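# Load the carton onto the sack truck's toe plate

## Task

Place the carton upright on the sack truck's toe plate so it sits square against the truck's frame and covers the plate from one side to the other, with the truck still standing upright at the end.

## Robot and tools

Robots: three Kinova Gen3 arms, arm1, arm2 and arm3, each ending in a five-fingered right hand. Feet (base_link) in the scene frame, metres: arm1 (-0.350, +0.521, +0.265), arm2 (-0.324, -0.521, +0.311), arm3 (-0.590, -0.001, +0.121). All three face roughly along scene +x, and each hand reaches about 1.06 m from its joint 1 axis. The scene frame has its origin on the floor with +z up, and every pose is given in it.

move: one action for any subset of arms. Each arm gets its own object under arm1, arm2 or arm3, holding these keys:
- joints: a dict of absolute targets keyed by name. joint1_rad..joint7_rad are in radians. Limits: joints 1, 3, 5 and 7 from -6.283 to 6.283; joint2 ±2.249 (0 means upright, positive tips forward); joint4 ±2.579 (elbow); joint6 ±2.099 (wrist). Joint1 positive turns clockwise seen from above. The hand keys hand_little, hand_ring, hand_middle, hand_index, hand_thumb_bend and hand_thumb_turn run from -1 to +1: +1 is straight or open, -1 is curled. For thumb_turn, -1 puts the thumb in front of the palm and +1 beside it. hand_force_limit (-1..1) sets the closing stop force, from about 0 N up to 10 N (15 N for the thumb). hand_speed (-0.96..1) sets finger speed, reaching full speed at +0.48. At the start these are 0 and -0.8.
- target: exactly 7 numbers [x, y, z, qw, qx, qy, qz]. This is an absolute pose for the hand point in the scene frame, in metres with a unit quaternion. The hand travels in a straight line to it from its current hand_target. When target is used, joints may hold only the hand_ keys, or the call is refused.
- speed: the top straight-line speed in m/s, 0.002 to 0.5, default 0.25. Rotation is capped at twice this value in rad/s.
- min_time_s: 0.1 to 8 s. This is the shortest duration allowed for that arm's joint motions.
- cameras: a list drawn from arm1_cam_wrist, arm2_cam_wrist, arm3_cam_wrist, cam_high, cam_low and all. Images are 672x504.
A move with no arm parts simply reports the full state and all images. Every arm in one action starts at the same time. Hand paths in one action finish together, do not steer around obstacles, can lag or overshoot, and end after 10 s. No action runs longer than 15 s.

wait: seconds (0 to 10) plus optional cameras. It commands nothing and returns the state. zoom_image: camera and region [x0, y0, x1, y1] in pixels of that camera's latest image, origin at the top-left, at most 504 by 504. show_instructions: shows the reference page with no arguments. finished_scene: optional scene = 1. It ends the scene permanently, so the carton and truck must already be in their final, stable state.

Hand geometry: the hand point sits 0.045 m in front of the palm. Its +z runs along the straight fingers, +y points out of the palm, and +x runs across the palm away from the thumb. Straight fingers reach 0.06 to 0.07 m past the point. A closed thumb and fingers can wrap an object about 0.035 to 0.065 m thick. A wrist bracket on the little-finger side sticks out up to 0.10 m and can catch on things. The wrist camera is on the little-finger side and looks toward the hand point.

Gripping: a finger motor starts only when its target changes by at least 0.002. It stops at the target, or when its load reaches hand_force_limit, and then locks. For a gentle grip, close at hand_speed -0.94 or slower. To grip harder, raise hand_force_limit and send a target that is more closed. A lost grip shows only in the *_load_n values, which fall toward 0.

Result lines: "move" lists the arms that were commanded. "as last shown" marks an uncommanded arm whose statuses read "not commanded". hand is the measured hand pose and hand_target is the pose the drive is holding. joint_positions also lists the two hand settings. Joint velocities are in rad/s, and "within noise" means the arm is still. hand_stopped_by gives six words in the order little, ring, middle, index, thumb_bend, thumb_turn: moving, target, force, stalled or fault. *_load_n is fingertip force in N, positive when the finger is pushed open. Joint torques and Flange force (in the end-effector axes) show contact and load. Status words:
- done: within 1 cm and 2 degrees.
- off_target: resting short of the target, possibly still pushing.
- time_out: gave up and now holding.
- "joint command not followed" or "pose unreachable": a safety check is withholding the arm.
- not_followed: ended while withheld.
MOTOR HOT and OVER-TEMPERATURE FAULT are heat warnings. After a heat stop, resend any key that reads limit_stop_at_motor_heat.

Cautions:
- Arms must never squeeze against each other, and no hand should close on another arm's fingers. This fails the scene, and no state line reports arm-to-arm contact.
- A joint torque over its limit (104.5 N m for joints 1 to 4, 51.3 for joints 5 to 7) or a 5-degree deviation from plan freezes that arm for 10 s.
- The wrist motors give only about 28 N m, so keep loads close to the wrist.
- The arms keep pushing after contact, so command them away after touching something.
- Stretched-out poses or held loads heat the motors.
- Do not drop the carton even a few millimetres, fling it, or tip the truck over.
- An outside disturbance may briefly shove loose objects.
- If a move or wait is refused or stopped, the later calls in the same reply are skipped.

Each tool is called in YAML: its name, and indented under it one key for each argument.

Reference images:

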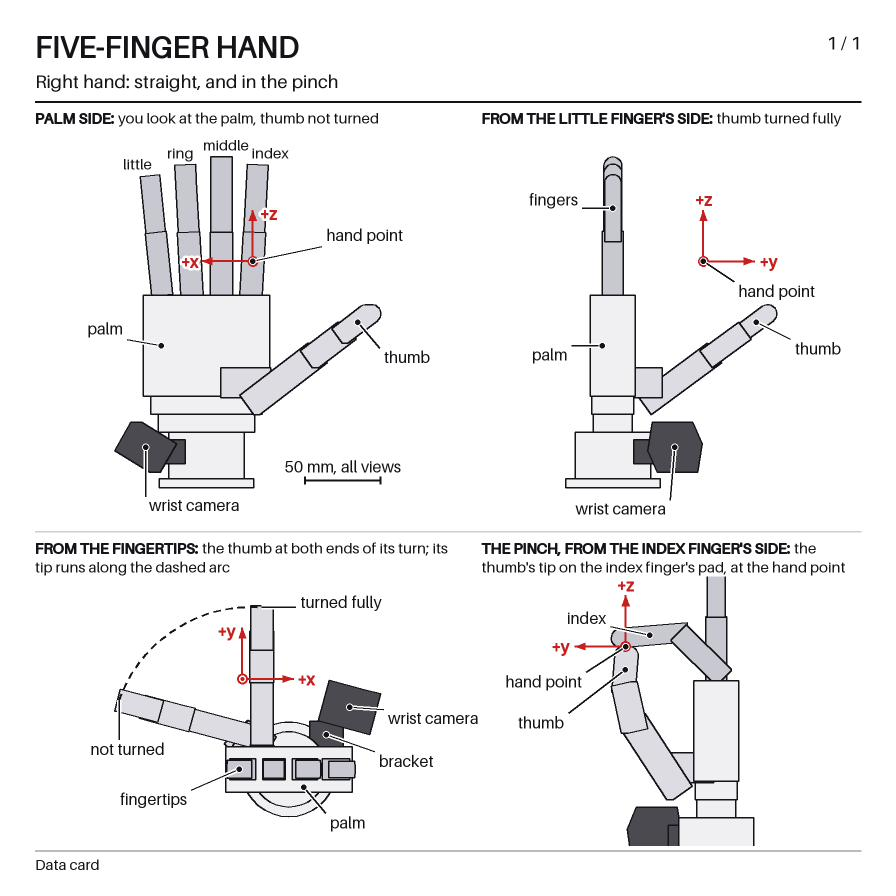

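## Session

move:

Scene clock: 0.00 s.
Joint torques (N m): no reading
Motor temperatures (°C): arm1=[36 32 29 30 42 45 39] | arm2=[31 33 30 29 38 37 45] | arm3=[29 31 30 29 42 38 44]
Flange force (N): no reading
Joint velocities: within noise
arm1.joint_positions: joint1_rad=+0.061 joint2_rad=-0.412 joint3_rad=-0.105 joint4_rad=+1.453 joint5_rad=-0.004 joint6_rad=+2.052 joint7_rad=-1.972 hand_little=+1.000 hand_ring=+1.000 hand_middle=+1.000 hand_index=+1.000 hand_thumb_turn=+1.000 hand_thumb_bend=+1.000 hand_force_limit=+0.000 hand_speed=-0.800
arm1.joint_status: not commanded
arm1.hand_stopped_by: target,target,target,target,target,target
arm1.little_load_n: 0.0
arm1.ring_load_n: 0.0
arm1.middle_load_n: 0.0
arm1.index_load_n: 0.0
arm1.thumb_bend_load_n: 0.0
arm1.thumb_turn_load_n: 0.0
arm1.hand: x=-0.1800 y=+0.5508 z=+0.7736 quat_wxyz=(-0.026, -0.193, -0.981, +0.013) (m; scene frame)
arm1.hand_target: x=-0.1800 y=+0.5508 z=+0.7736 quat_wxyz=(-0.026, -0.193, -0.981, +0.013) (m; scene frame)
arm1.hand_status: not commanded
arm2.joint_positions: joint1_rad=-0.143 joint2_rad=-0.350 joint3_rad=-0.047 joint4_rad=+1.414 joint5_rad=+0.007 joint6_rad=+2.068 joint7_rad=-1.863 hand_little=+1.000 hand_ring=+1.000 hand_middle=+1.000 hand_index=+1.000 hand_thumb_turn=+1.000 hand_thumb_bend=+1.000 hand_force_limit=+0.000 hand_speed=-0.800
arm2.joint_status: not commanded
arm2.hand_stopped_by: target,target,target,target,target,target
arm2.little_load_n: 0.0
arm2.ring_load_n: 0.0
arm2.middle_load_n: 0.0
arm2.index_load_n: 0.0
arm2.thumb_bend_load_n: 0.0
arm2.thumb_turn_load_n: 0.0
arm2.hand: x=-0.1538 y=-0.4653 z=+0.8218 quat_wxyz=(-0.011, -0.069, -0.998, +0.012) (m; scene frame)
arm2.hand_target: x=-0.1538 y=-0.4653 z=+0.8218 quat_wxyz=(-0.011, -0.069, -0.998, +0.012) (m; scene frame)
arm2.hand_status: not commanded
arm3.joint_positions: joint1_rad=+0.029 joint2_rad=-0.372 joint3_rad=-0.073 joint4_rad=+1.524 joint5_rad=-0.009 joint6_rad=+1.953 joint7_rad=-2.032 hand_little=+1.000 hand_ring=+1.000 hand_middle=+1.000 hand_index=+1.000 hand_thumb_turn=+1.000 hand_thumb_bend=+1.000 hand_force_limit=+0.000 hand_speed=-0.800
arm3.joint_status: not commanded
arm3.hand_stopped_by: target,target,target,target,target,target
arm3.little_load_n: 0.0
arm3.ring_load_n: 0.0
arm3.middle_load_n: 0.0
arm3.index_load_n: 0.0
arm3.thumb_bend_load_n: 0.0
arm3.thumb_turn_load_n: 0.0
arm3.hand: x=-0.3890 y=+0.0237 z=+0.6042 quat_wxyz=(-0.015, -0.209, -0.978, -0.001) (m; scene frame)
arm3.hand_target: x=-0.3890 y=+0.0237 z=+0.6042 quat_wxyz=(-0.015, -0.209, -0.978, -0.001) (m; scene frame)
arm3.hand_status: not commanded
pictures: arm1_cam_wrist, arm2_cam_wrist, arm3_cam_wrist, cam_high, cam_low

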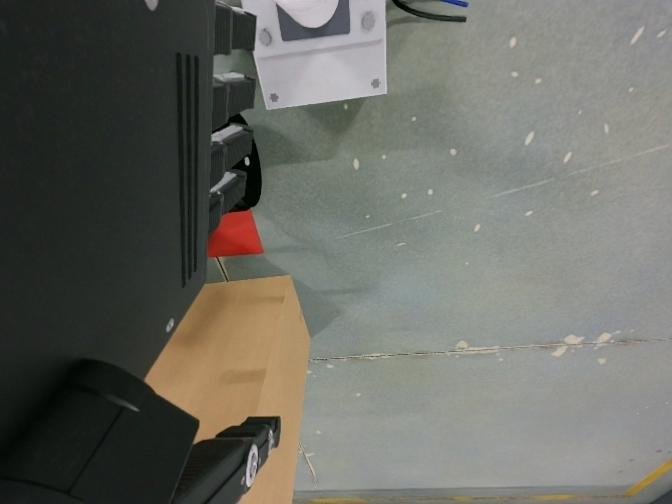

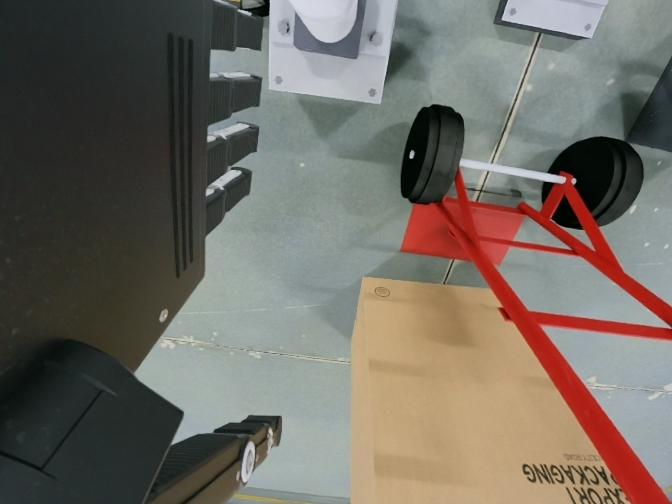

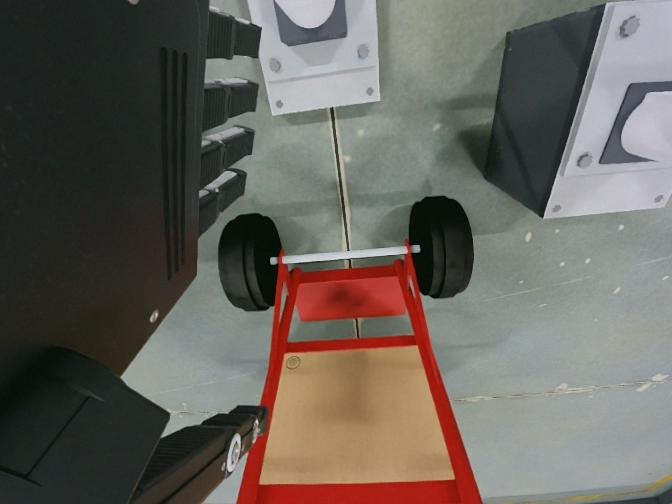

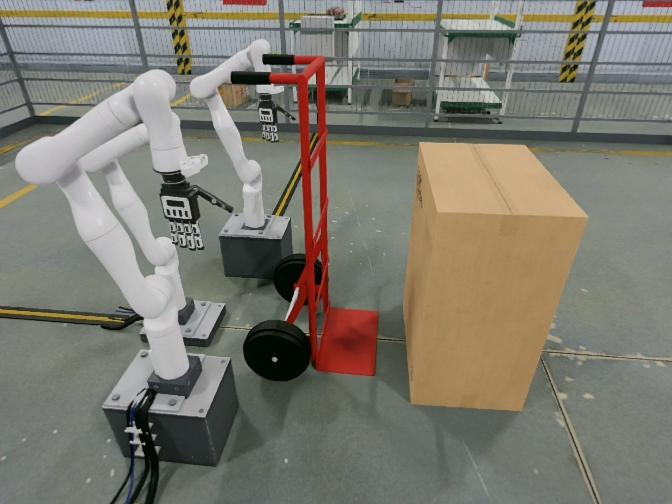

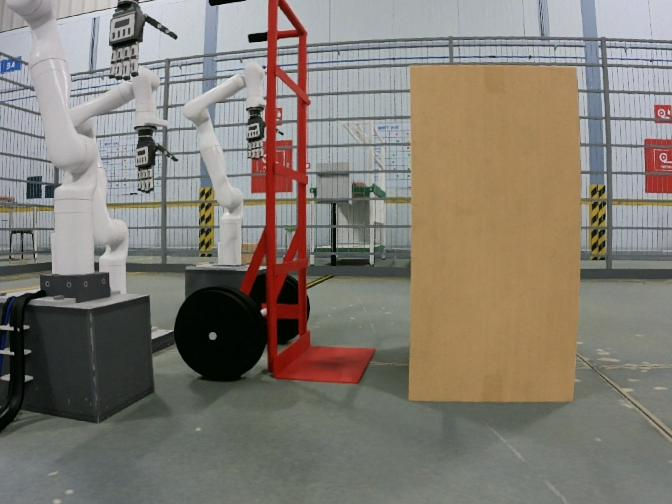

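zoom_image:
  camera: "cam_high"
  region: [200, 40, 450, 400]

zoom_image:
  camera: "cam_low"
  region: [170, 200, 450, 410]

zoom_image:
  camera: "arm3_cam_wrist"
  region: [180, 180, 520, 504]

zoom_image:
  camera: "arm2_cam_wrist"
  region: [330, 80, 672, 504]

zoom_image:
  camera: "cam_low"
  region: [230, 0, 450, 220]

Scaled by 1.400 from the camera's image (finer frame: 960x720).

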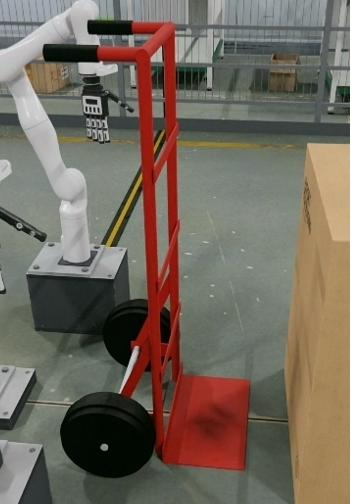

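Scaled by 1.800 from the camera's image (finer frame: 960x720).

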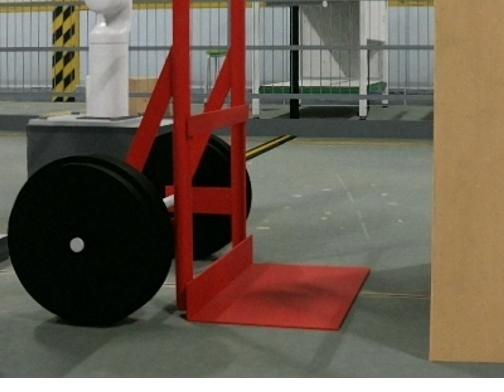

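Scaled by 1.482 from the camera's image (finer frame: 960x720).

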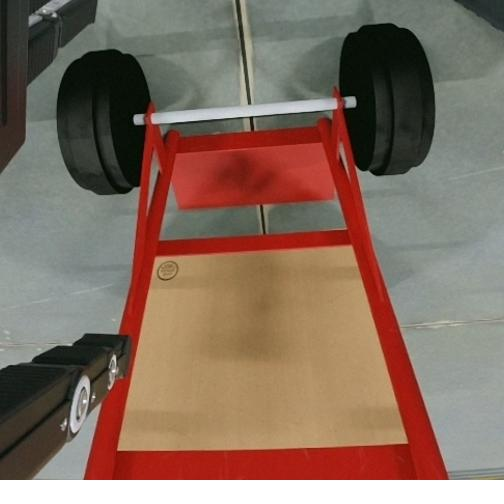

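Scaled by 1.189 from the camera's image (finer frame: 960x720).

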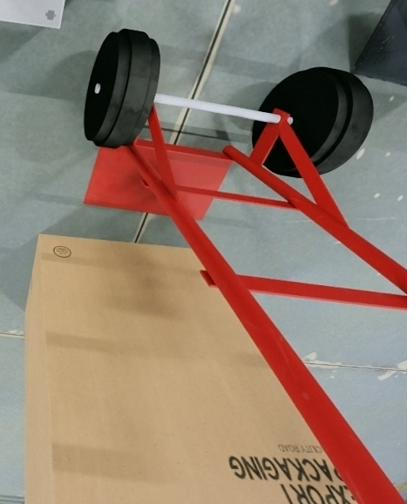

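Scaled by 2.291 from the camera's image (finer frame: 960x720).

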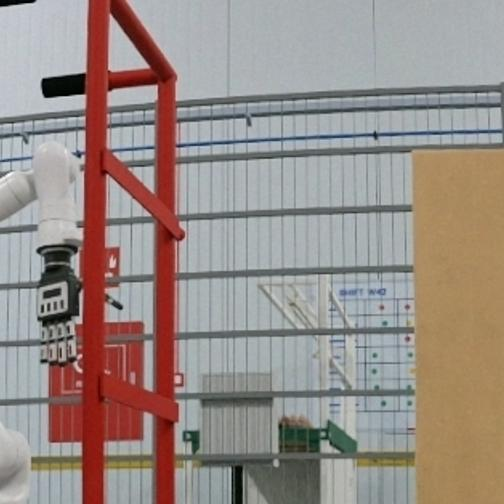

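move:
  arm1: {"joints":{"joint1_rad":-0.4,"joint2_rad":0.585,"joint3_rad":0,"joint4_rad":1.523,"joint5_rad":2.055,"joint6_rad":0.908,"joint7_rad":-0.707,"hand_little":-1,"hand_ring":-1,"hand_middle":-1,"hand_index":-1},"min_time_s":4}
  arm2: {"joints":{"joint1_rad":0.4,"joint2_rad":0.628,"joint3_rad":0,"joint4_rad":1.598,"joint5_rad":-2.133,"joint6_rad":0.965,"joint7_rad":0.835,"hand_little":-1,"hand_ring":-1,"hand_middle":-1,"hand_index":-1},"min_time_s":4}
  cameras: ["all"]

Scene clock: 195.23 s.
Joint torques (N m): arm1=[-0.26 -16.89 2.87 -8.39 0.96 1.79 0.06] | arm2=[-0.29 -20.01 -0.48 -7.42 -1.31 1.31 -0.4] | arm3=[1.58 -1.28 -0.12 -6.91 -0.01 -0.23 -0.21]
Motor temperatures (°C): arm1=[36 32 29 30 42 45 39] | arm2=[31 33 30 29 38 37 45] | arm3=[29 31 30 29 42 38 43]
Flange force (N): arm1=[1.9 3.5 -2.5] | arm2=[1.9 -2.6 1.6] | arm3=[-2.1 -0.4 -3.0]
move: arm1 done; arm2 done
Joint velocities: within noise
arm1.joint_positions: joint1_rad=-0.400 joint2_rad=+0.585 joint3_rad=+0.000 joint4_rad=+1.523 joint5_rad=+2.055 joint6_rad=+0.908 joint7_rad=-0.707 hand_little=-1.000 hand_ring=-1.000 hand_middle=-1.000 hand_index=-1.000 hand_thumb_turn=+1.000 hand_thumb_bend=+1.000 hand_force_limit=+0.000 hand_speed=-0.800
arm1.joint_status: all done
arm1.hand_stopped_by: target,target,target,target,target,target
arm1.little_load_n: 0.0
arm1.ring_load_n: 0.0
arm1.middle_load_n: 0.0
arm1.index_load_n: 0.0
arm1.thumb_bend_load_n: 0.0
arm1.thumb_turn_load_n: 0.0
arm1.hand: x=+0.4010 y=+0.5009 z=+0.7091 quat_wxyz=(+0.139, +0.693, -0.140, +0.693)
arm1.hand_target: x=+0.4010 y=+0.5010 z=+0.7091 quat_wxyz=(+0.139, +0.693, -0.140, +0.693)
arm1.hand_status: not commanded
arm2.joint_positions: joint1_rad=+0.400 joint2_rad=+0.628 joint3_rad=+0.000 joint4_rad=+1.598 joint5_rad=-2.133 joint6_rad=+0.965 joint7_rad=+0.835 hand_little=-1.000 hand_ring=-1.000 hand_middle=-1.000 hand_index=-1.000 hand_thumb_turn=+1.000 hand_thumb_bend=+1.000 hand_force_limit=+0.000 hand_speed=-0.800
arm2.joint_status: all done
arm2.hand_stopped_by: target,target,target,target,target,target
arm2.little_load_n: 0.0
arm2.ring_load_n: 0.0
arm2.middle_load_n: 0.0
arm2.index_load_n: 0.0
arm2.thumb_bend_load_n: 0.0
arm2.thumb_turn_load_n: 0.0
arm2.hand: x=+0.3974 y=-0.5827 z=+0.7810 quat_wxyz=(-0.699, +0.122, -0.694, -0.118)
arm2.hand_target: x=+0.3974 y=-0.5827 z=+0.7810 quat_wxyz=(-0.699, +0.122, -0.694, -0.118)
arm2.hand_status: not commanded
arm3: as last shown
pictures: arm1_cam_wrist, arm2_cam_wrist, arm3_cam_wrist, cam_high, cam_low
arm1_cam_wrist: T_world_to_cam=[[-0.38831, -0.88461, 0.25823, 0.41534], [-0.56953, 0.01008, -0.82191, 0.81249], [0.72447, -0.46622, -0.50772, 0.42017]] pos_world=[0.31961, 0.55512, 0.77387]
arm2_cam_wrist: T_world_to_cam=[[-0.29453, 0.92287, -0.24813, 0.85233], [-0.55907, 0.04418, 0.82794, -0.4013], [0.77504, 0.38258, 0.50293, -0.36568]] pos_world=[0.31011, -0.62896, 0.72765]

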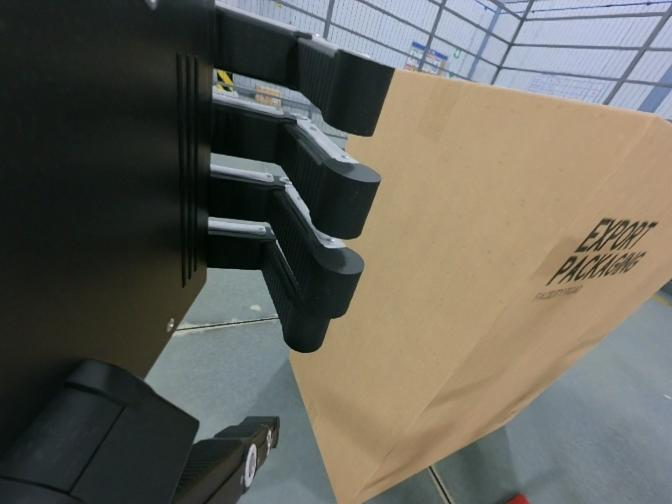

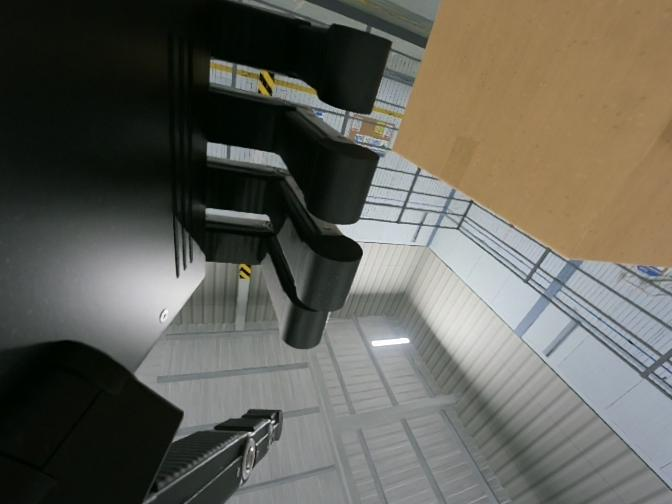

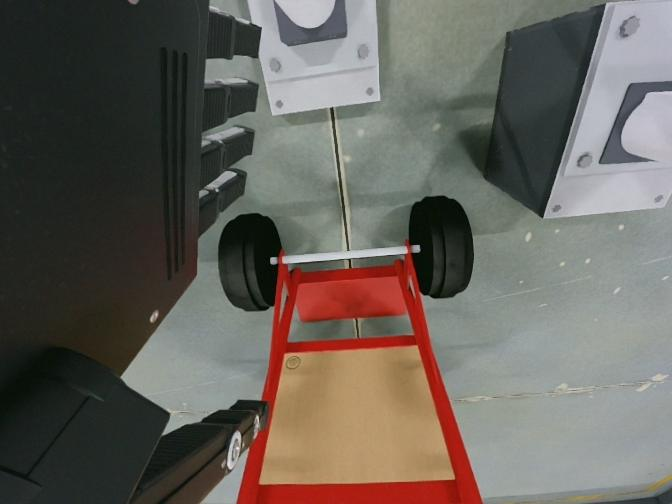

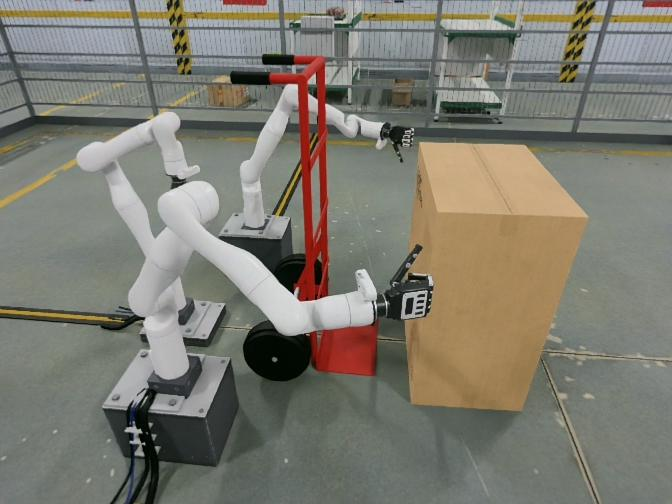

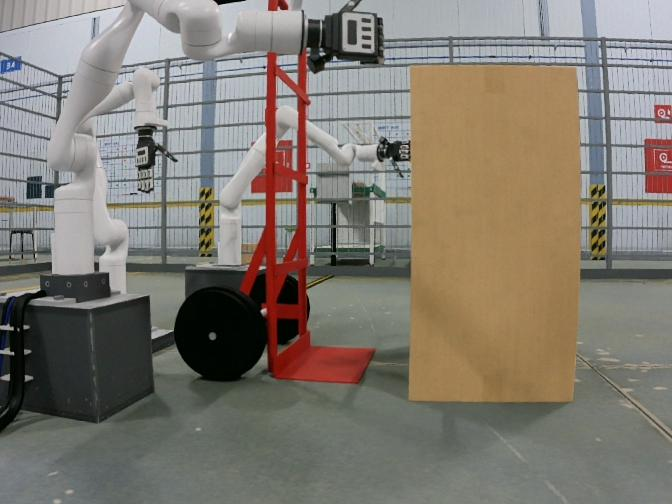

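zoom_image:
  camera: "arm1_cam_wrist"
  region: [272, 40, 672, 504]

zoom_image:
  camera: "arm2_cam_wrist"
  region: [350, 0, 672, 300]

Scaled by 1.086 from the camera's image (finer frame: 960x720).

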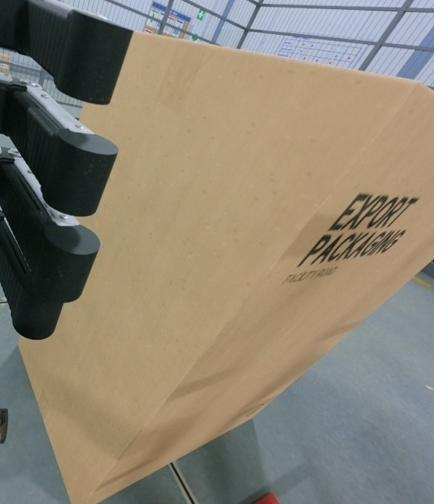

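Scaled by 1.565 from the camera's image (finer frame: 960x720).

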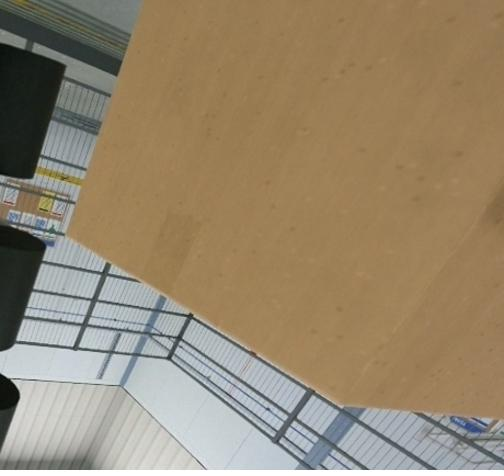

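zoom_image:
  camera: "cam_high"
  region: [390, 380, 470, 440]

zoom_image:
  camera: "cam_high"
  region: [490, 380, 570, 440]

zoom_image:
  camera: "cam_high"
  region: [390, 120, 600, 240]

zoom_image:
  camera: "cam_high"
  region: [290, 280, 420, 400]

Scaled by 6.300 from the camera's image (finer frame: 960x720).

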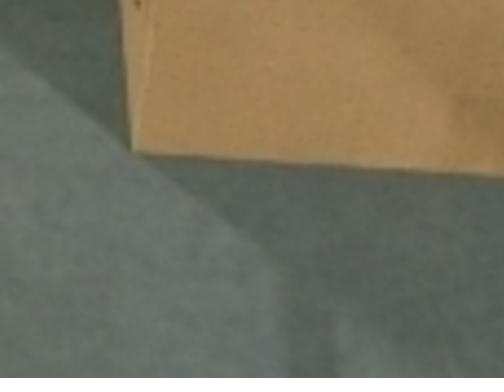

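Scaled by 6.300 from the camera's image (finer frame: 960x720).

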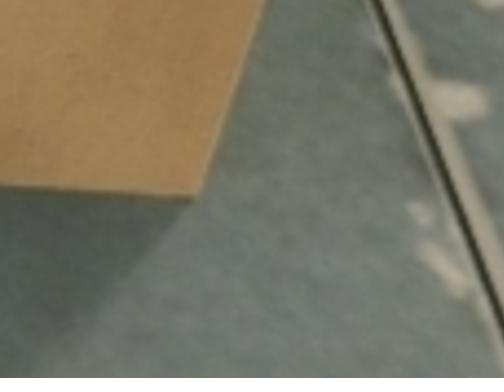

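Scaled by 2.400 from the camera's image (finer frame: 960x720).

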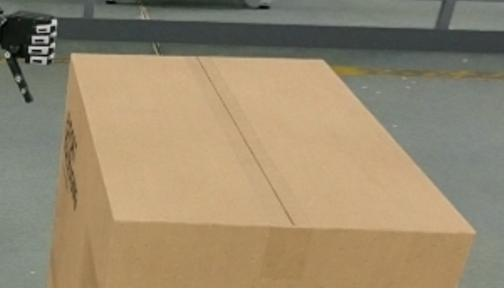

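Scaled by 3.877 from the camera's image (finer frame: 960x720).

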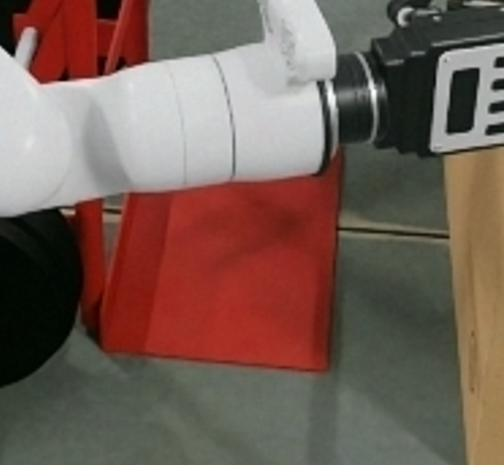

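move:
  arm3: {"joints":{"joint1_rad":0,"joint2_rad":0.661,"joint3_rad":0,"joint4_rad":2.369,"joint5_rad":0,"joint6_rad":-1.11,"joint7_rad":0,"hand_little":-1,"hand_ring":-1,"hand_middle":-1,"hand_index":-1,"hand_thumb_turn":-1},"min_time_s":4}
  cameras: ["arm3_cam_wrist","cam_high","cam_low"]

Scene clock: 309.20 s.
Joint torques (N m): arm1=[-0.24 -16.83 2.84 -8.43 0.98 1.71 0.06] | arm2=[-0.25 -19.99 -0.56 -7.47 -1.33 1.31 -0.34] | arm3=[1.43 -14.93 0.04 -2.59 -0.06 -2.39 -0.2]
Motor temperatures (°C): arm1=[36 35 29 30 42 45 39] | arm2=[31 35 30 29 38 37 45] | arm3=[29 31 30 29 42 38 43]
Flange force (N): arm1=[1.9 3.5 -2.8] | arm2=[1.7 -2.6 1.5] | arm3=[-4.3 -1.0 2.0]
move: arm3 done
Joint velocities: within noise
arm1, arm2: as last shown
arm1.thumb_bend_load_n: 0.5
arm1.hand: x=+0.4010 y=+0.5010 z=+0.7091 quat_wxyz=(+0.139, +0.693, -0.140, +0.693)
arm3.joint_positions: joint1_rad=+0.000 joint2_rad=+0.661 joint3_rad=+0.000 joint4_rad=+2.369 joint5_rad=+0.000 joint6_rad=-1.110 joint7_rad=+0.000 hand_little=-1.000 hand_ring=-1.000 hand_middle=-1.000 hand_index=-1.000 hand_thumb_turn=-1.000 hand_thumb_bend=+1.000 hand_force_limit=+0.000 hand_speed=-0.800
arm3.joint_status: all done
arm3.hand_stopped_by: target,target,target,target,target,target
arm3.little_load_n: 0.5
arm3.ring_load_n: 0.0
arm3.middle_load_n: 0.0
arm3.index_load_n: 0.0
arm3.thumb_bend_load_n: 0.0
arm3.thumb_turn_load_n: 0.0
arm3.hand: x=-0.0140 y=+0.0023 z=+0.2555 quat_wxyz=(-0.407, +0.578, -0.583, +0.401)
arm3.hand_target: x=-0.0140 y=+0.0023 z=+0.2555 quat_wxyz=(-0.407, +0.578, -0.583, +0.401)
arm3.hand_status: not commanded
arm3_cam_wrist: T_world_to_cam=[[-0.32798, -0.28846, -0.89957, 0.22198], [-0.58206, 0.81173, -0.04808, 0.00471], [0.74407, 0.50783, -0.43413, 0.23352]] pos_world=[-0.09821, -0.05838, 0.30128]

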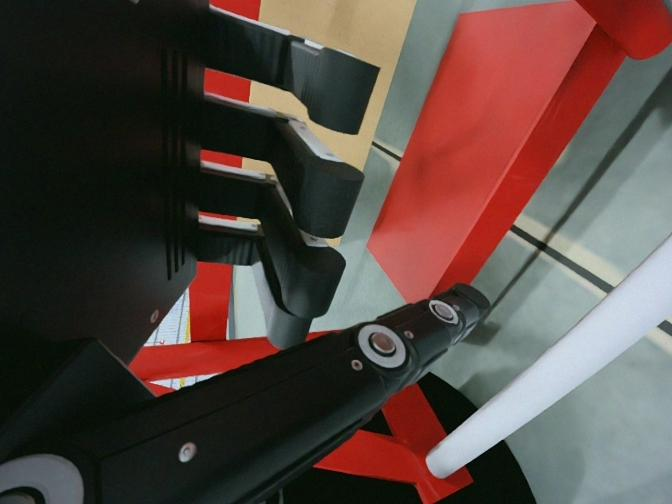

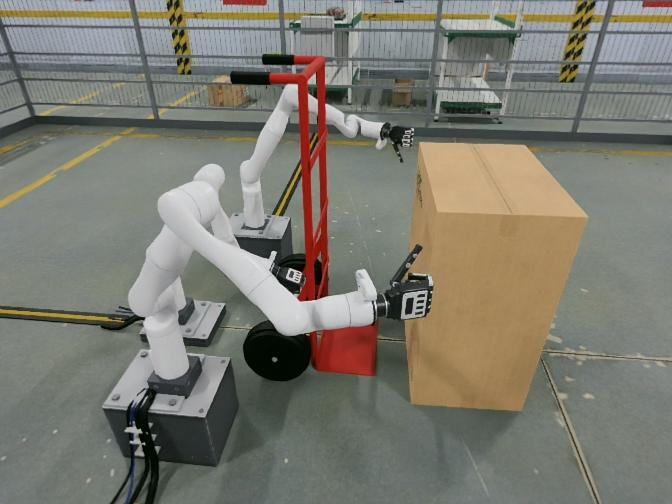

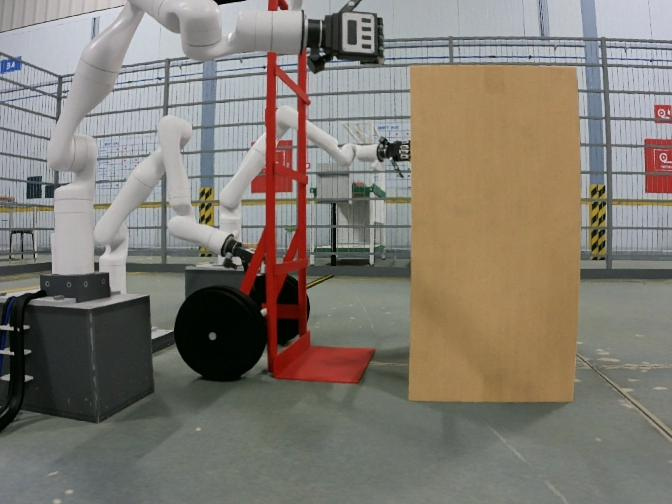

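move:
  arm3: {"target":[0.02,0.035,0.262,0.4056,-0.5792,0.5792,-0.4056],"speed":0.05}
  cameras: ["arm3_cam_wrist","cam_high","cam_low"]

zoom_image:
  camera: "cam_low"
  region: [170, 200, 330, 330]

Scene clock: 316.13 s.
Joint torques (N m): arm1=[-0.29 -16.88 2.81 -8.36 1 1.79 -0.01] | arm2=[-0.28 -19.99 -0.5 -7.46 -1.38 1.32 -0.34] | arm3=[1.33 -15.7 0.22 -3.4 0.03 -2.34 -0.21]
Motor temperatures (°C): arm1=[36 35 29 30 42 45 39] | arm2=[31 35 30 29 38 37 45] | arm3=[29 31 30 29 42 38 43]
Flange force (N): arm1=[2.2 3.2 -2.3] | arm2=[1.6 -2.8 1.5] | arm3=[-4.3 -1.0 1.5]
move: arm3 done
Joint velocities: within noise
arm1, arm2: as last shown
arm1.thumb_bend_load_n: 0.0
arm3.joint_positions: joint1_rad=-0.101 joint2_rad=+0.662 joint3_rad=-0.006 joint4_rad=+2.265 joint5_rad=-0.122 joint6_rad=-1.015 joint7_rad=+0.044 hand_little=-1.000 hand_ring=-1.000 hand_middle=-1.000 hand_index=-1.000 hand_thumb_turn=-1.000 hand_thumb_bend=+1.000 hand_force_limit=+0.000 hand_speed=-0.800
arm3.joint_status: not commanded
arm3.hand_stopped_by: target,target,target,target,target,target
arm3.little_load_n: 0.0
arm3.ring_load_n: 0.0
arm3.middle_load_n: 0.0
arm3.index_load_n: 0.0
arm3.thumb_bend_load_n: 0.5
arm3.thumb_turn_load_n: 0.0
arm3.hand: x=+0.0200 y=+0.0350 z=+0.2620 quat_wxyz=(-0.406, +0.579, -0.579, +0.406)
arm3.hand_target: x=+0.0200 y=+0.0350 z=+0.2620 quat_wxyz=(-0.406, +0.579, -0.579, +0.406)
arm3.hand_status: done (0.000 m and 0.0 deg from the pose sent, 0.048 m and 0.8 deg at the start)
arm3_cam_wrist: T_world_to_cam=[[-0.32218, -0.29953, -0.89804, 0.24832], [-0.58287, 0.81026, -0.06114, 0.00182], [0.74596, 0.50375, -0.43564, 0.19488]] pos_world=[-0.06431, -0.02527, 0.30801]

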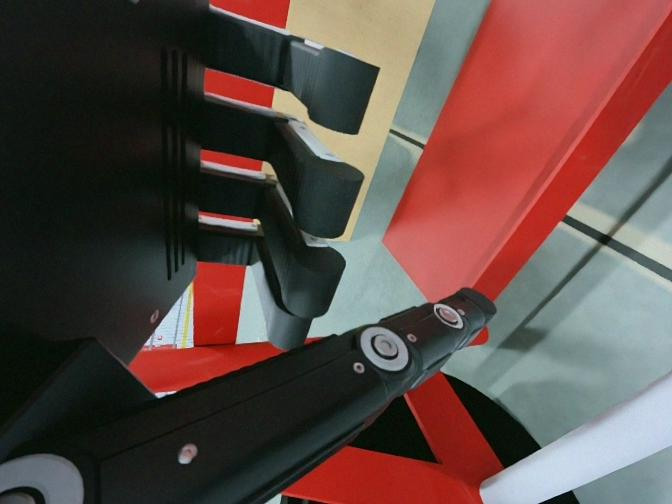

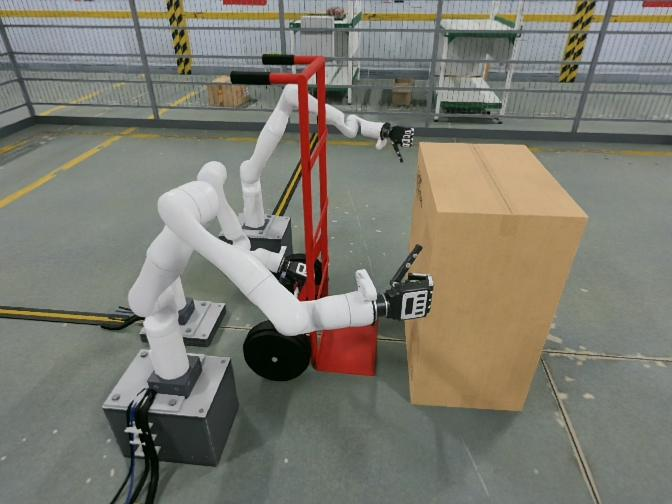

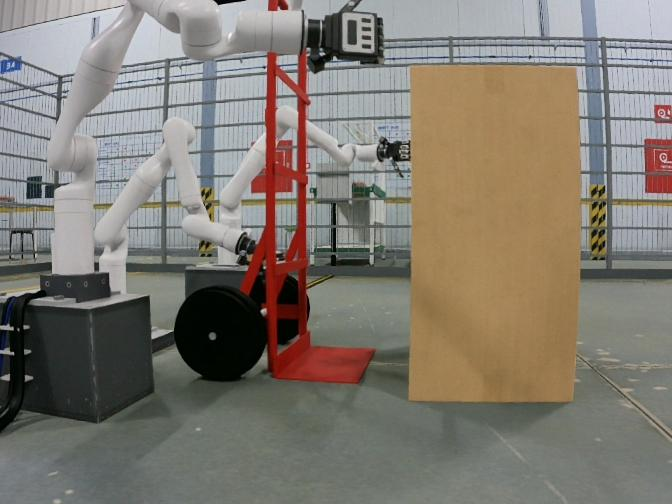

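Scaled by 3.150 from the camera's image (finer frame: 960x720).

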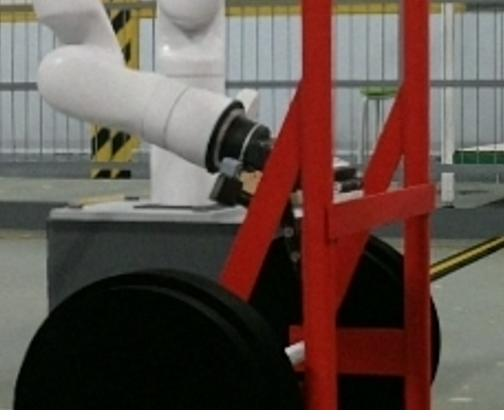

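move:
  arm3: {"target":[0.06,0.035,0.262,0.4056,-0.5792,0.5792,-0.4056],"speed":0.05}
  cameras: ["arm3_cam_wrist","cam_high","cam_low"]

zoom_image:
  camera: "cam_high"
  region: [290, 280, 420, 400]

Scene clock: 327.40 s.
Joint torques (N m): arm1=[-0.2 -16.82 2.82 -8.43 1 1.81 0.06] | arm2=[-0.25 -20.05 -0.53 -7.44 -1.34 1.3 -0.37] | arm3=[2.01 -16.92 0.9 -10.1 0.14 -3.55 -0.15]
Motor temperatures (°C): arm1=[36 35 29 30 42 45 39] | arm2=[31 35 30 29 38 37 45] | arm3=[29 31 30 29 42 38 43]
Flange force (N): arm1=[2.0 3.5 -2.7] | arm2=[1.9 -2.8 1.7] | arm3=[-5.8 2.6 -14.9]
move: arm3 done
Joint velocities: within noise
arm1, arm2: as last shown
arm3.joint_positions: joint1_rad=-0.095 joint2_rad=+0.692 joint3_rad=+0.001 joint4_rad=+2.135 joint5_rad=-0.115 joint6_rad=-0.916 joint7_rad=+0.050 hand_little=-1.000 hand_ring=-1.000 hand_middle=-1.000 hand_index=-1.000 hand_thumb_turn=-1.000 hand_thumb_bend=+1.000 hand_force_limit=+0.000 hand_speed=-0.800
arm3.joint_status: not commanded
arm3.hand_stopped_by: target,target,target,target,target,target
arm3.little_load_n: -1.0
arm3.ring_load_n: 0.0
arm3.middle_load_n: 0.0
arm3.index_load_n: 0.5
arm3.thumb_bend_load_n: 0.0
arm3.thumb_turn_load_n: 0.0
arm3.hand: x=+0.0600 y=+0.0350 z=+0.2619 quat_wxyz=(-0.406, +0.579, -0.579, +0.406)
arm3.hand_target: x=+0.0600 y=+0.0350 z=+0.2620 quat_wxyz=(-0.406, +0.579, -0.579, +0.406)
arm3.hand_status: done (0.000 m and 0.0 deg from the pose sent, 0.040 m and 0.0 deg at the start)
arm3_cam_wrist: T_world_to_cam=[[-0.32224, -0.29946, -0.89805, 0.26112], [-0.58285, 0.81029, -0.06106, 0.02511], [0.74596, 0.50375, -0.43564, 0.165]] pos_world=[-0.02431, -0.02527, 0.30791]

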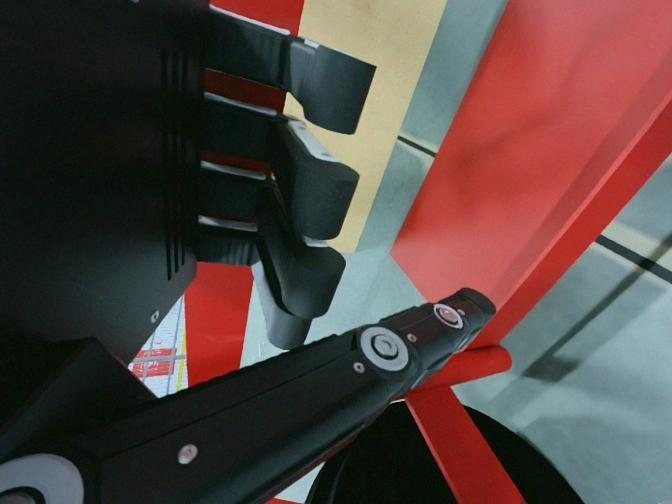

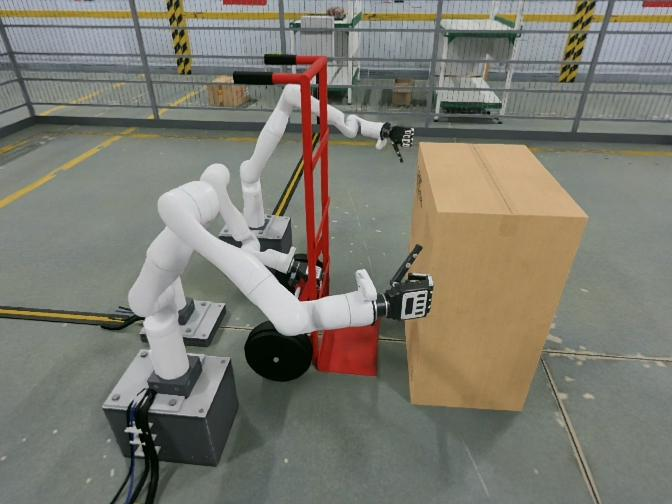

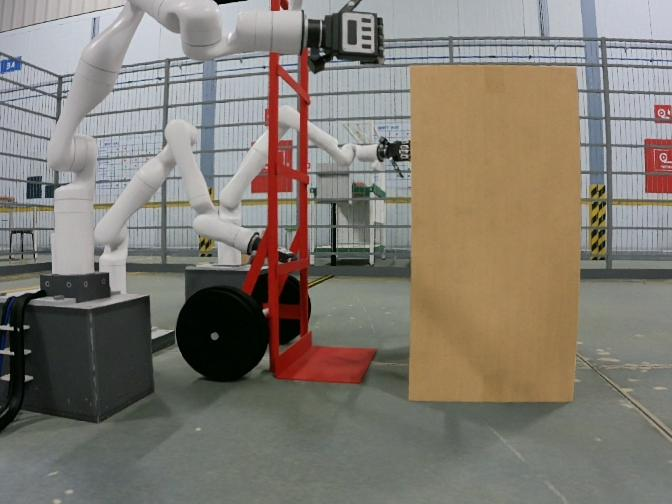

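Scaled by 3.877 from the camera's image (finer frame: 960x720).

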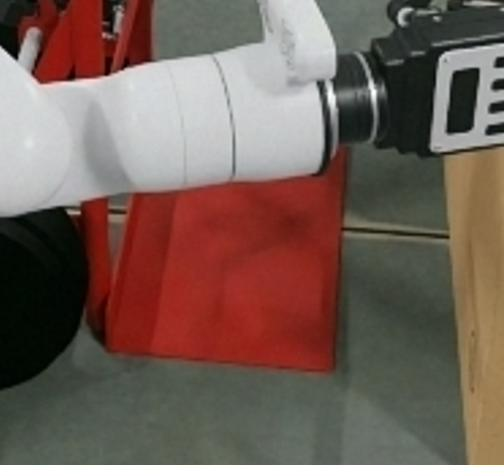

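move:
  arm3: {"target":[0.155,0.03,0.262,0.4056,-0.5792,0.5792,-0.4056],"speed":0.06}
  cameras: ["arm3_cam_wrist","cam_high","cam_low"]

zoom_image:
  camera: "cam_high"
  region: [290, 280, 450, 420]

Scene clock: 334.67 s.
Joint torques (N m): arm1=[-0.25 -16.83 2.87 -8.36 0.96 1.75 0.02] | arm2=[-0.21 -20 -0.48 -7.6 -1.35 1.31 -0.4] | arm3=[2.46 -16.54 1.18 -10.96 -0.15 -2.76 -0.21]
Motor temperatures (°C): arm1=[36 35 29 30 42 45 39] | arm2=[31 35 30 29 38 37 45] | arm3=[29 32 30 29 42 38 43]
Flange force (N): arm1=[2.1 3.3 -2.5] | arm2=[2.0 -2.1 1.2] | arm3=[-5.8 -0.4 -21.2]
move: arm3 done
Joint velocities: within noise
arm1, arm2: as last shown
arm3.joint_positions: joint1_rad=-0.073 joint2_rad=+0.793 joint3_rad=+0.013 joint4_rad=+1.811 joint5_rad=-0.093 joint6_rad=-0.691 joint7_rad=+0.053 hand_little=-1.000 hand_ring=-1.000 hand_middle=-1.000 hand_index=-1.000 hand_thumb_turn=-1.000 hand_thumb_bend=+1.000 hand_force_limit=+0.000 hand_speed=-0.800
arm3.joint_status: not commanded
arm3.hand_stopped_by: target,target,target,target,target,target
arm3.little_load_n: -0.5
arm3.ring_load_n: 0.0
arm3.middle_load_n: 0.0
arm3.index_load_n: 0.0
arm3.thumb_bend_load_n: 0.0
arm3.thumb_turn_load_n: 0.0
arm3.hand: x=+0.1550 y=+0.0299 z=+0.2619 quat_wxyz=(-0.406, +0.579, -0.579, +0.406)
arm3.hand_target: x=+0.1550 y=+0.0300 z=+0.2620 quat_wxyz=(-0.406, +0.579, -0.579, +0.406)
arm3.hand_status: done (0.000 m and 0.0 deg from the pose sent, 0.095 m and 0.0 deg at the start)
arm3_cam_wrist: T_world_to_cam=[[-0.32226, -0.29947, -0.89804, 0.29023], [-0.58278, 0.81033, -0.06109, 0.08453], [0.746, 0.50367, -0.43566, 0.09666]] pos_world=[0.07069, -0.03027, 0.30791]

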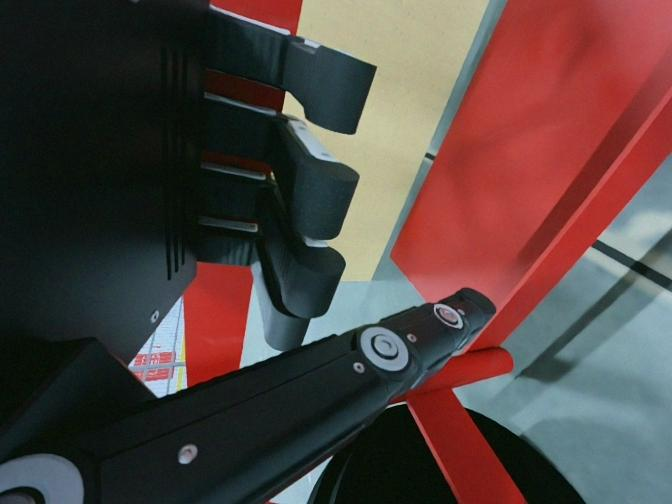

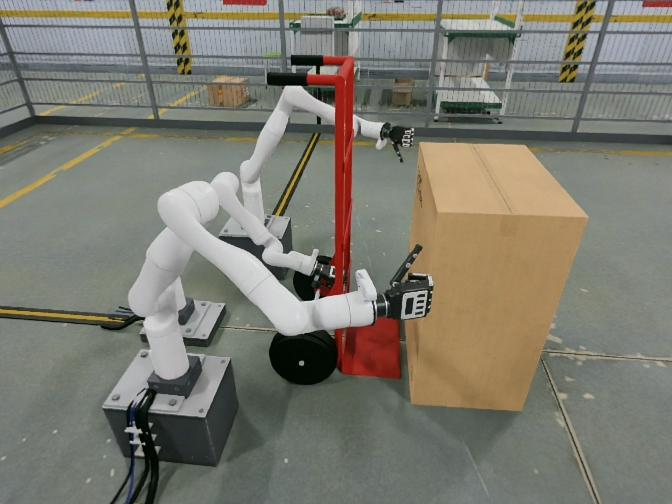

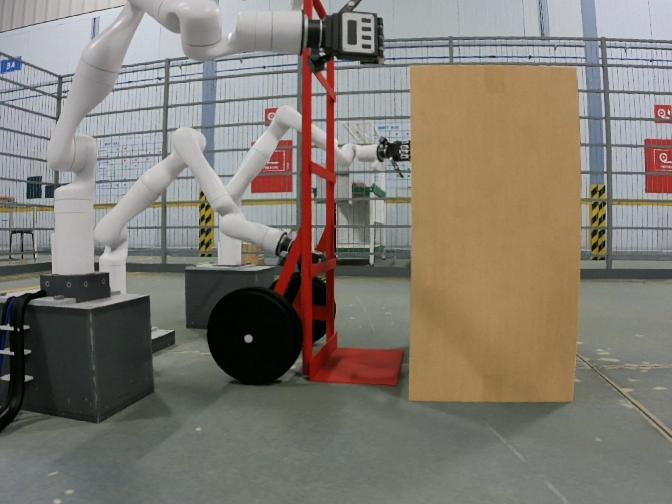

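Scaled by 3.150 from the camera's image (finer frame: 960x720).

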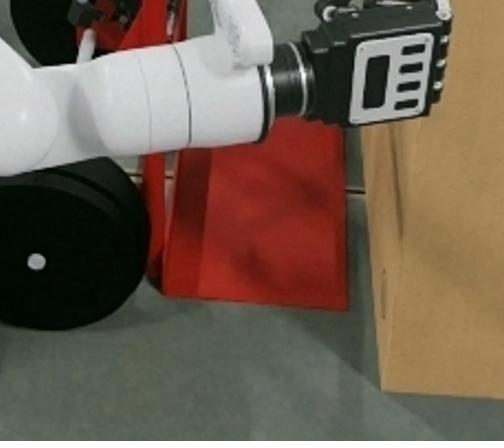

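move:
  arm1: {"joints":{"joint1_rad":0.05},"min_time_s":2.5}
  arm2: {"joints":{"joint1_rad":-0.14},"min_time_s":2.5}
  cameras: ["cam_high","arm1_cam_wrist","arm2_cam_wrist"]

Scene clock: 348.37 s.
Joint torques (N m): arm1=[-0.17 -16.88 2.91 -8.35 0.95 1.78 0.02] | arm2=[-0.15 -20.05 -0.4 -7.5 -1.32 1.32 -0.31] | arm3=[2.42 -16.77 1.16 -11.03 -0.21 -2.86 -0.19]
Motor temperatures (°C): arm1=[36 35 29 30 42 45 39] | arm2=[31 35 30 29 38 37 45] | arm3=[29 32 30 29 42 38 43]
Flange force (N): arm1=[2.1 3.2 -2.5] | arm2=[1.8 -2.6 1.6] | arm3=[-5.5 -0.2 -20.8]
move: arm1 done; arm2 done
Joint velocities: within noise
arm1.joint_positions: joint1_rad=+0.050 joint2_rad=+0.585 joint3_rad=+0.000 joint4_rad=+1.523 joint5_rad=+2.055 joint6_rad=+0.908 joint7_rad=-0.707 hand_little=-1.000 hand_ring=-1.000 hand_middle=-1.000 hand_index=-1.000 hand_thumb_turn=+1.000 hand_thumb_bend=+1.000 hand_force_limit=+0.000 hand_speed=-0.800
arm1.joint_status: all done
arm1.hand_stopped_by: target,target,target,target,target,target
arm1.little_load_n: 0.0
arm1.ring_load_n: 0.0
arm1.middle_load_n: 0.0
arm1.index_load_n: 0.0
arm1.thumb_bend_load_n: 0.0
arm1.thumb_turn_load_n: 0.0
arm1.hand: x=+0.3181 y=+0.1765 z=+0.7085 quat_wxyz=(+0.290, +0.645, -0.291, +0.644)
arm1.hand_target: x=+0.3180 y=+0.1765 z=+0.7085 quat_wxyz=(+0.290, +0.645, -0.291, +0.644)
arm1.hand_status: not commanded
arm2.joint_positions: joint1_rad=-0.140 joint2_rad=+0.628 joint3_rad=+0.000 joint4_rad=+1.598 joint5_rad=-2.133 joint6_rad=+0.965 joint7_rad=+0.835 hand_little=-1.000 hand_ring=-1.000 hand_middle=-1.000 hand_index=-1.000 hand_thumb_turn=+1.000 hand_thumb_bend=+1.000 hand_force_limit=+0.000 hand_speed=-0.800
arm2.joint_status: all done
arm2.hand_stopped_by: target,target,target,target,target,target
arm2.little_load_n: 0.0
arm2.ring_load_n: 0.0
arm2.middle_load_n: 0.0
arm2.index_load_n: 0.0
arm2.thumb_bend_load_n: 0.0
arm2.thumb_turn_load_n: 0.0
arm2.hand: x=+0.3271 y=-0.2010 z=+0.7789 quat_wxyz=(-0.641, +0.304, -0.638, -0.299)
arm2.hand_target: x=+0.3271 y=-0.2010 z=+0.7789 quat_wxyz=(-0.641, +0.304, -0.638, -0.299)
arm2.hand_status: not commanded
arm3: as last shown
arm3.joint_positions: joint1_rad=-0.073 joint2_rad=+0.793 joint3_rad=+0.013 joint4_rad=+1.812 joint5_rad=-0.093 joint6_rad=-0.691 joint7_rad=+0.053 hand_little=-1.000 hand_ring=-1.000 hand_middle=-1.000 hand_index=-1.000 hand_thumb_turn=-1.000 hand_thumb_bend=+1.000 hand_force_limit=+0.000 hand_speed=-0.800
arm3.hand: x=+0.1550 y=+0.0300 z=+0.2620 quat_wxyz=(-0.406, +0.579, -0.579, +0.406)
pictures: arm1_cam_wrist, arm2_cam_wrist, cam_high
arm1_cam_wrist: T_world_to_cam=[[-0.73413, -0.62771, 0.25892, 0.16042], [-0.50923, 0.25673, -0.82145, 0.70491], [0.44916, -0.73489, -0.50812, 0.464]] pos_world=[0.26832, 0.26072, 0.77327]
arm2_cam_wrist: T_world_to_cam=[[-0.72737, 0.63901, -0.25021, 0.56501], [-0.50133, -0.24581, 0.82961, -0.53405], [0.46862, 0.72887, 0.49915, -0.28335]] pos_world=[0.27602, -0.2858, 0.72586]

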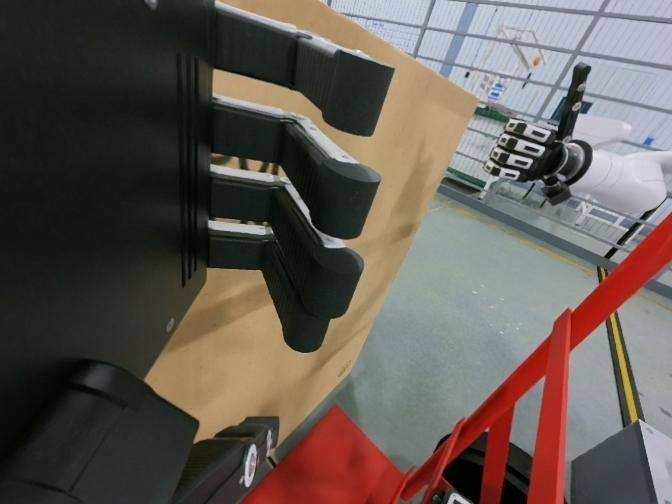

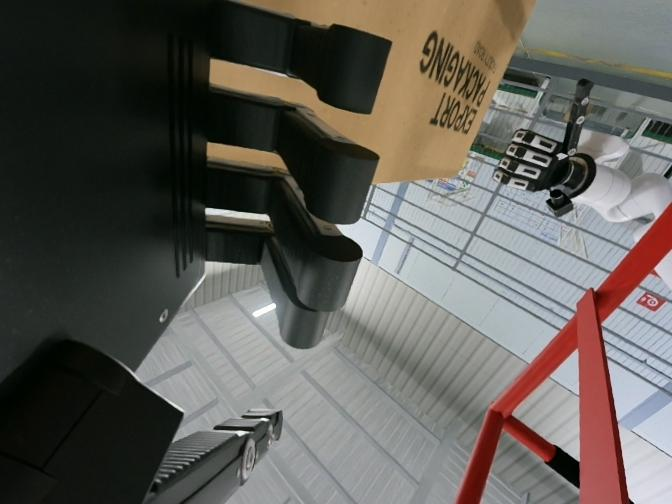

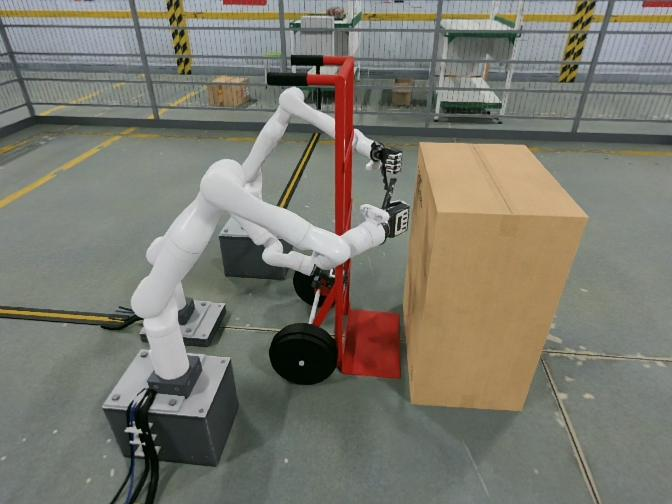

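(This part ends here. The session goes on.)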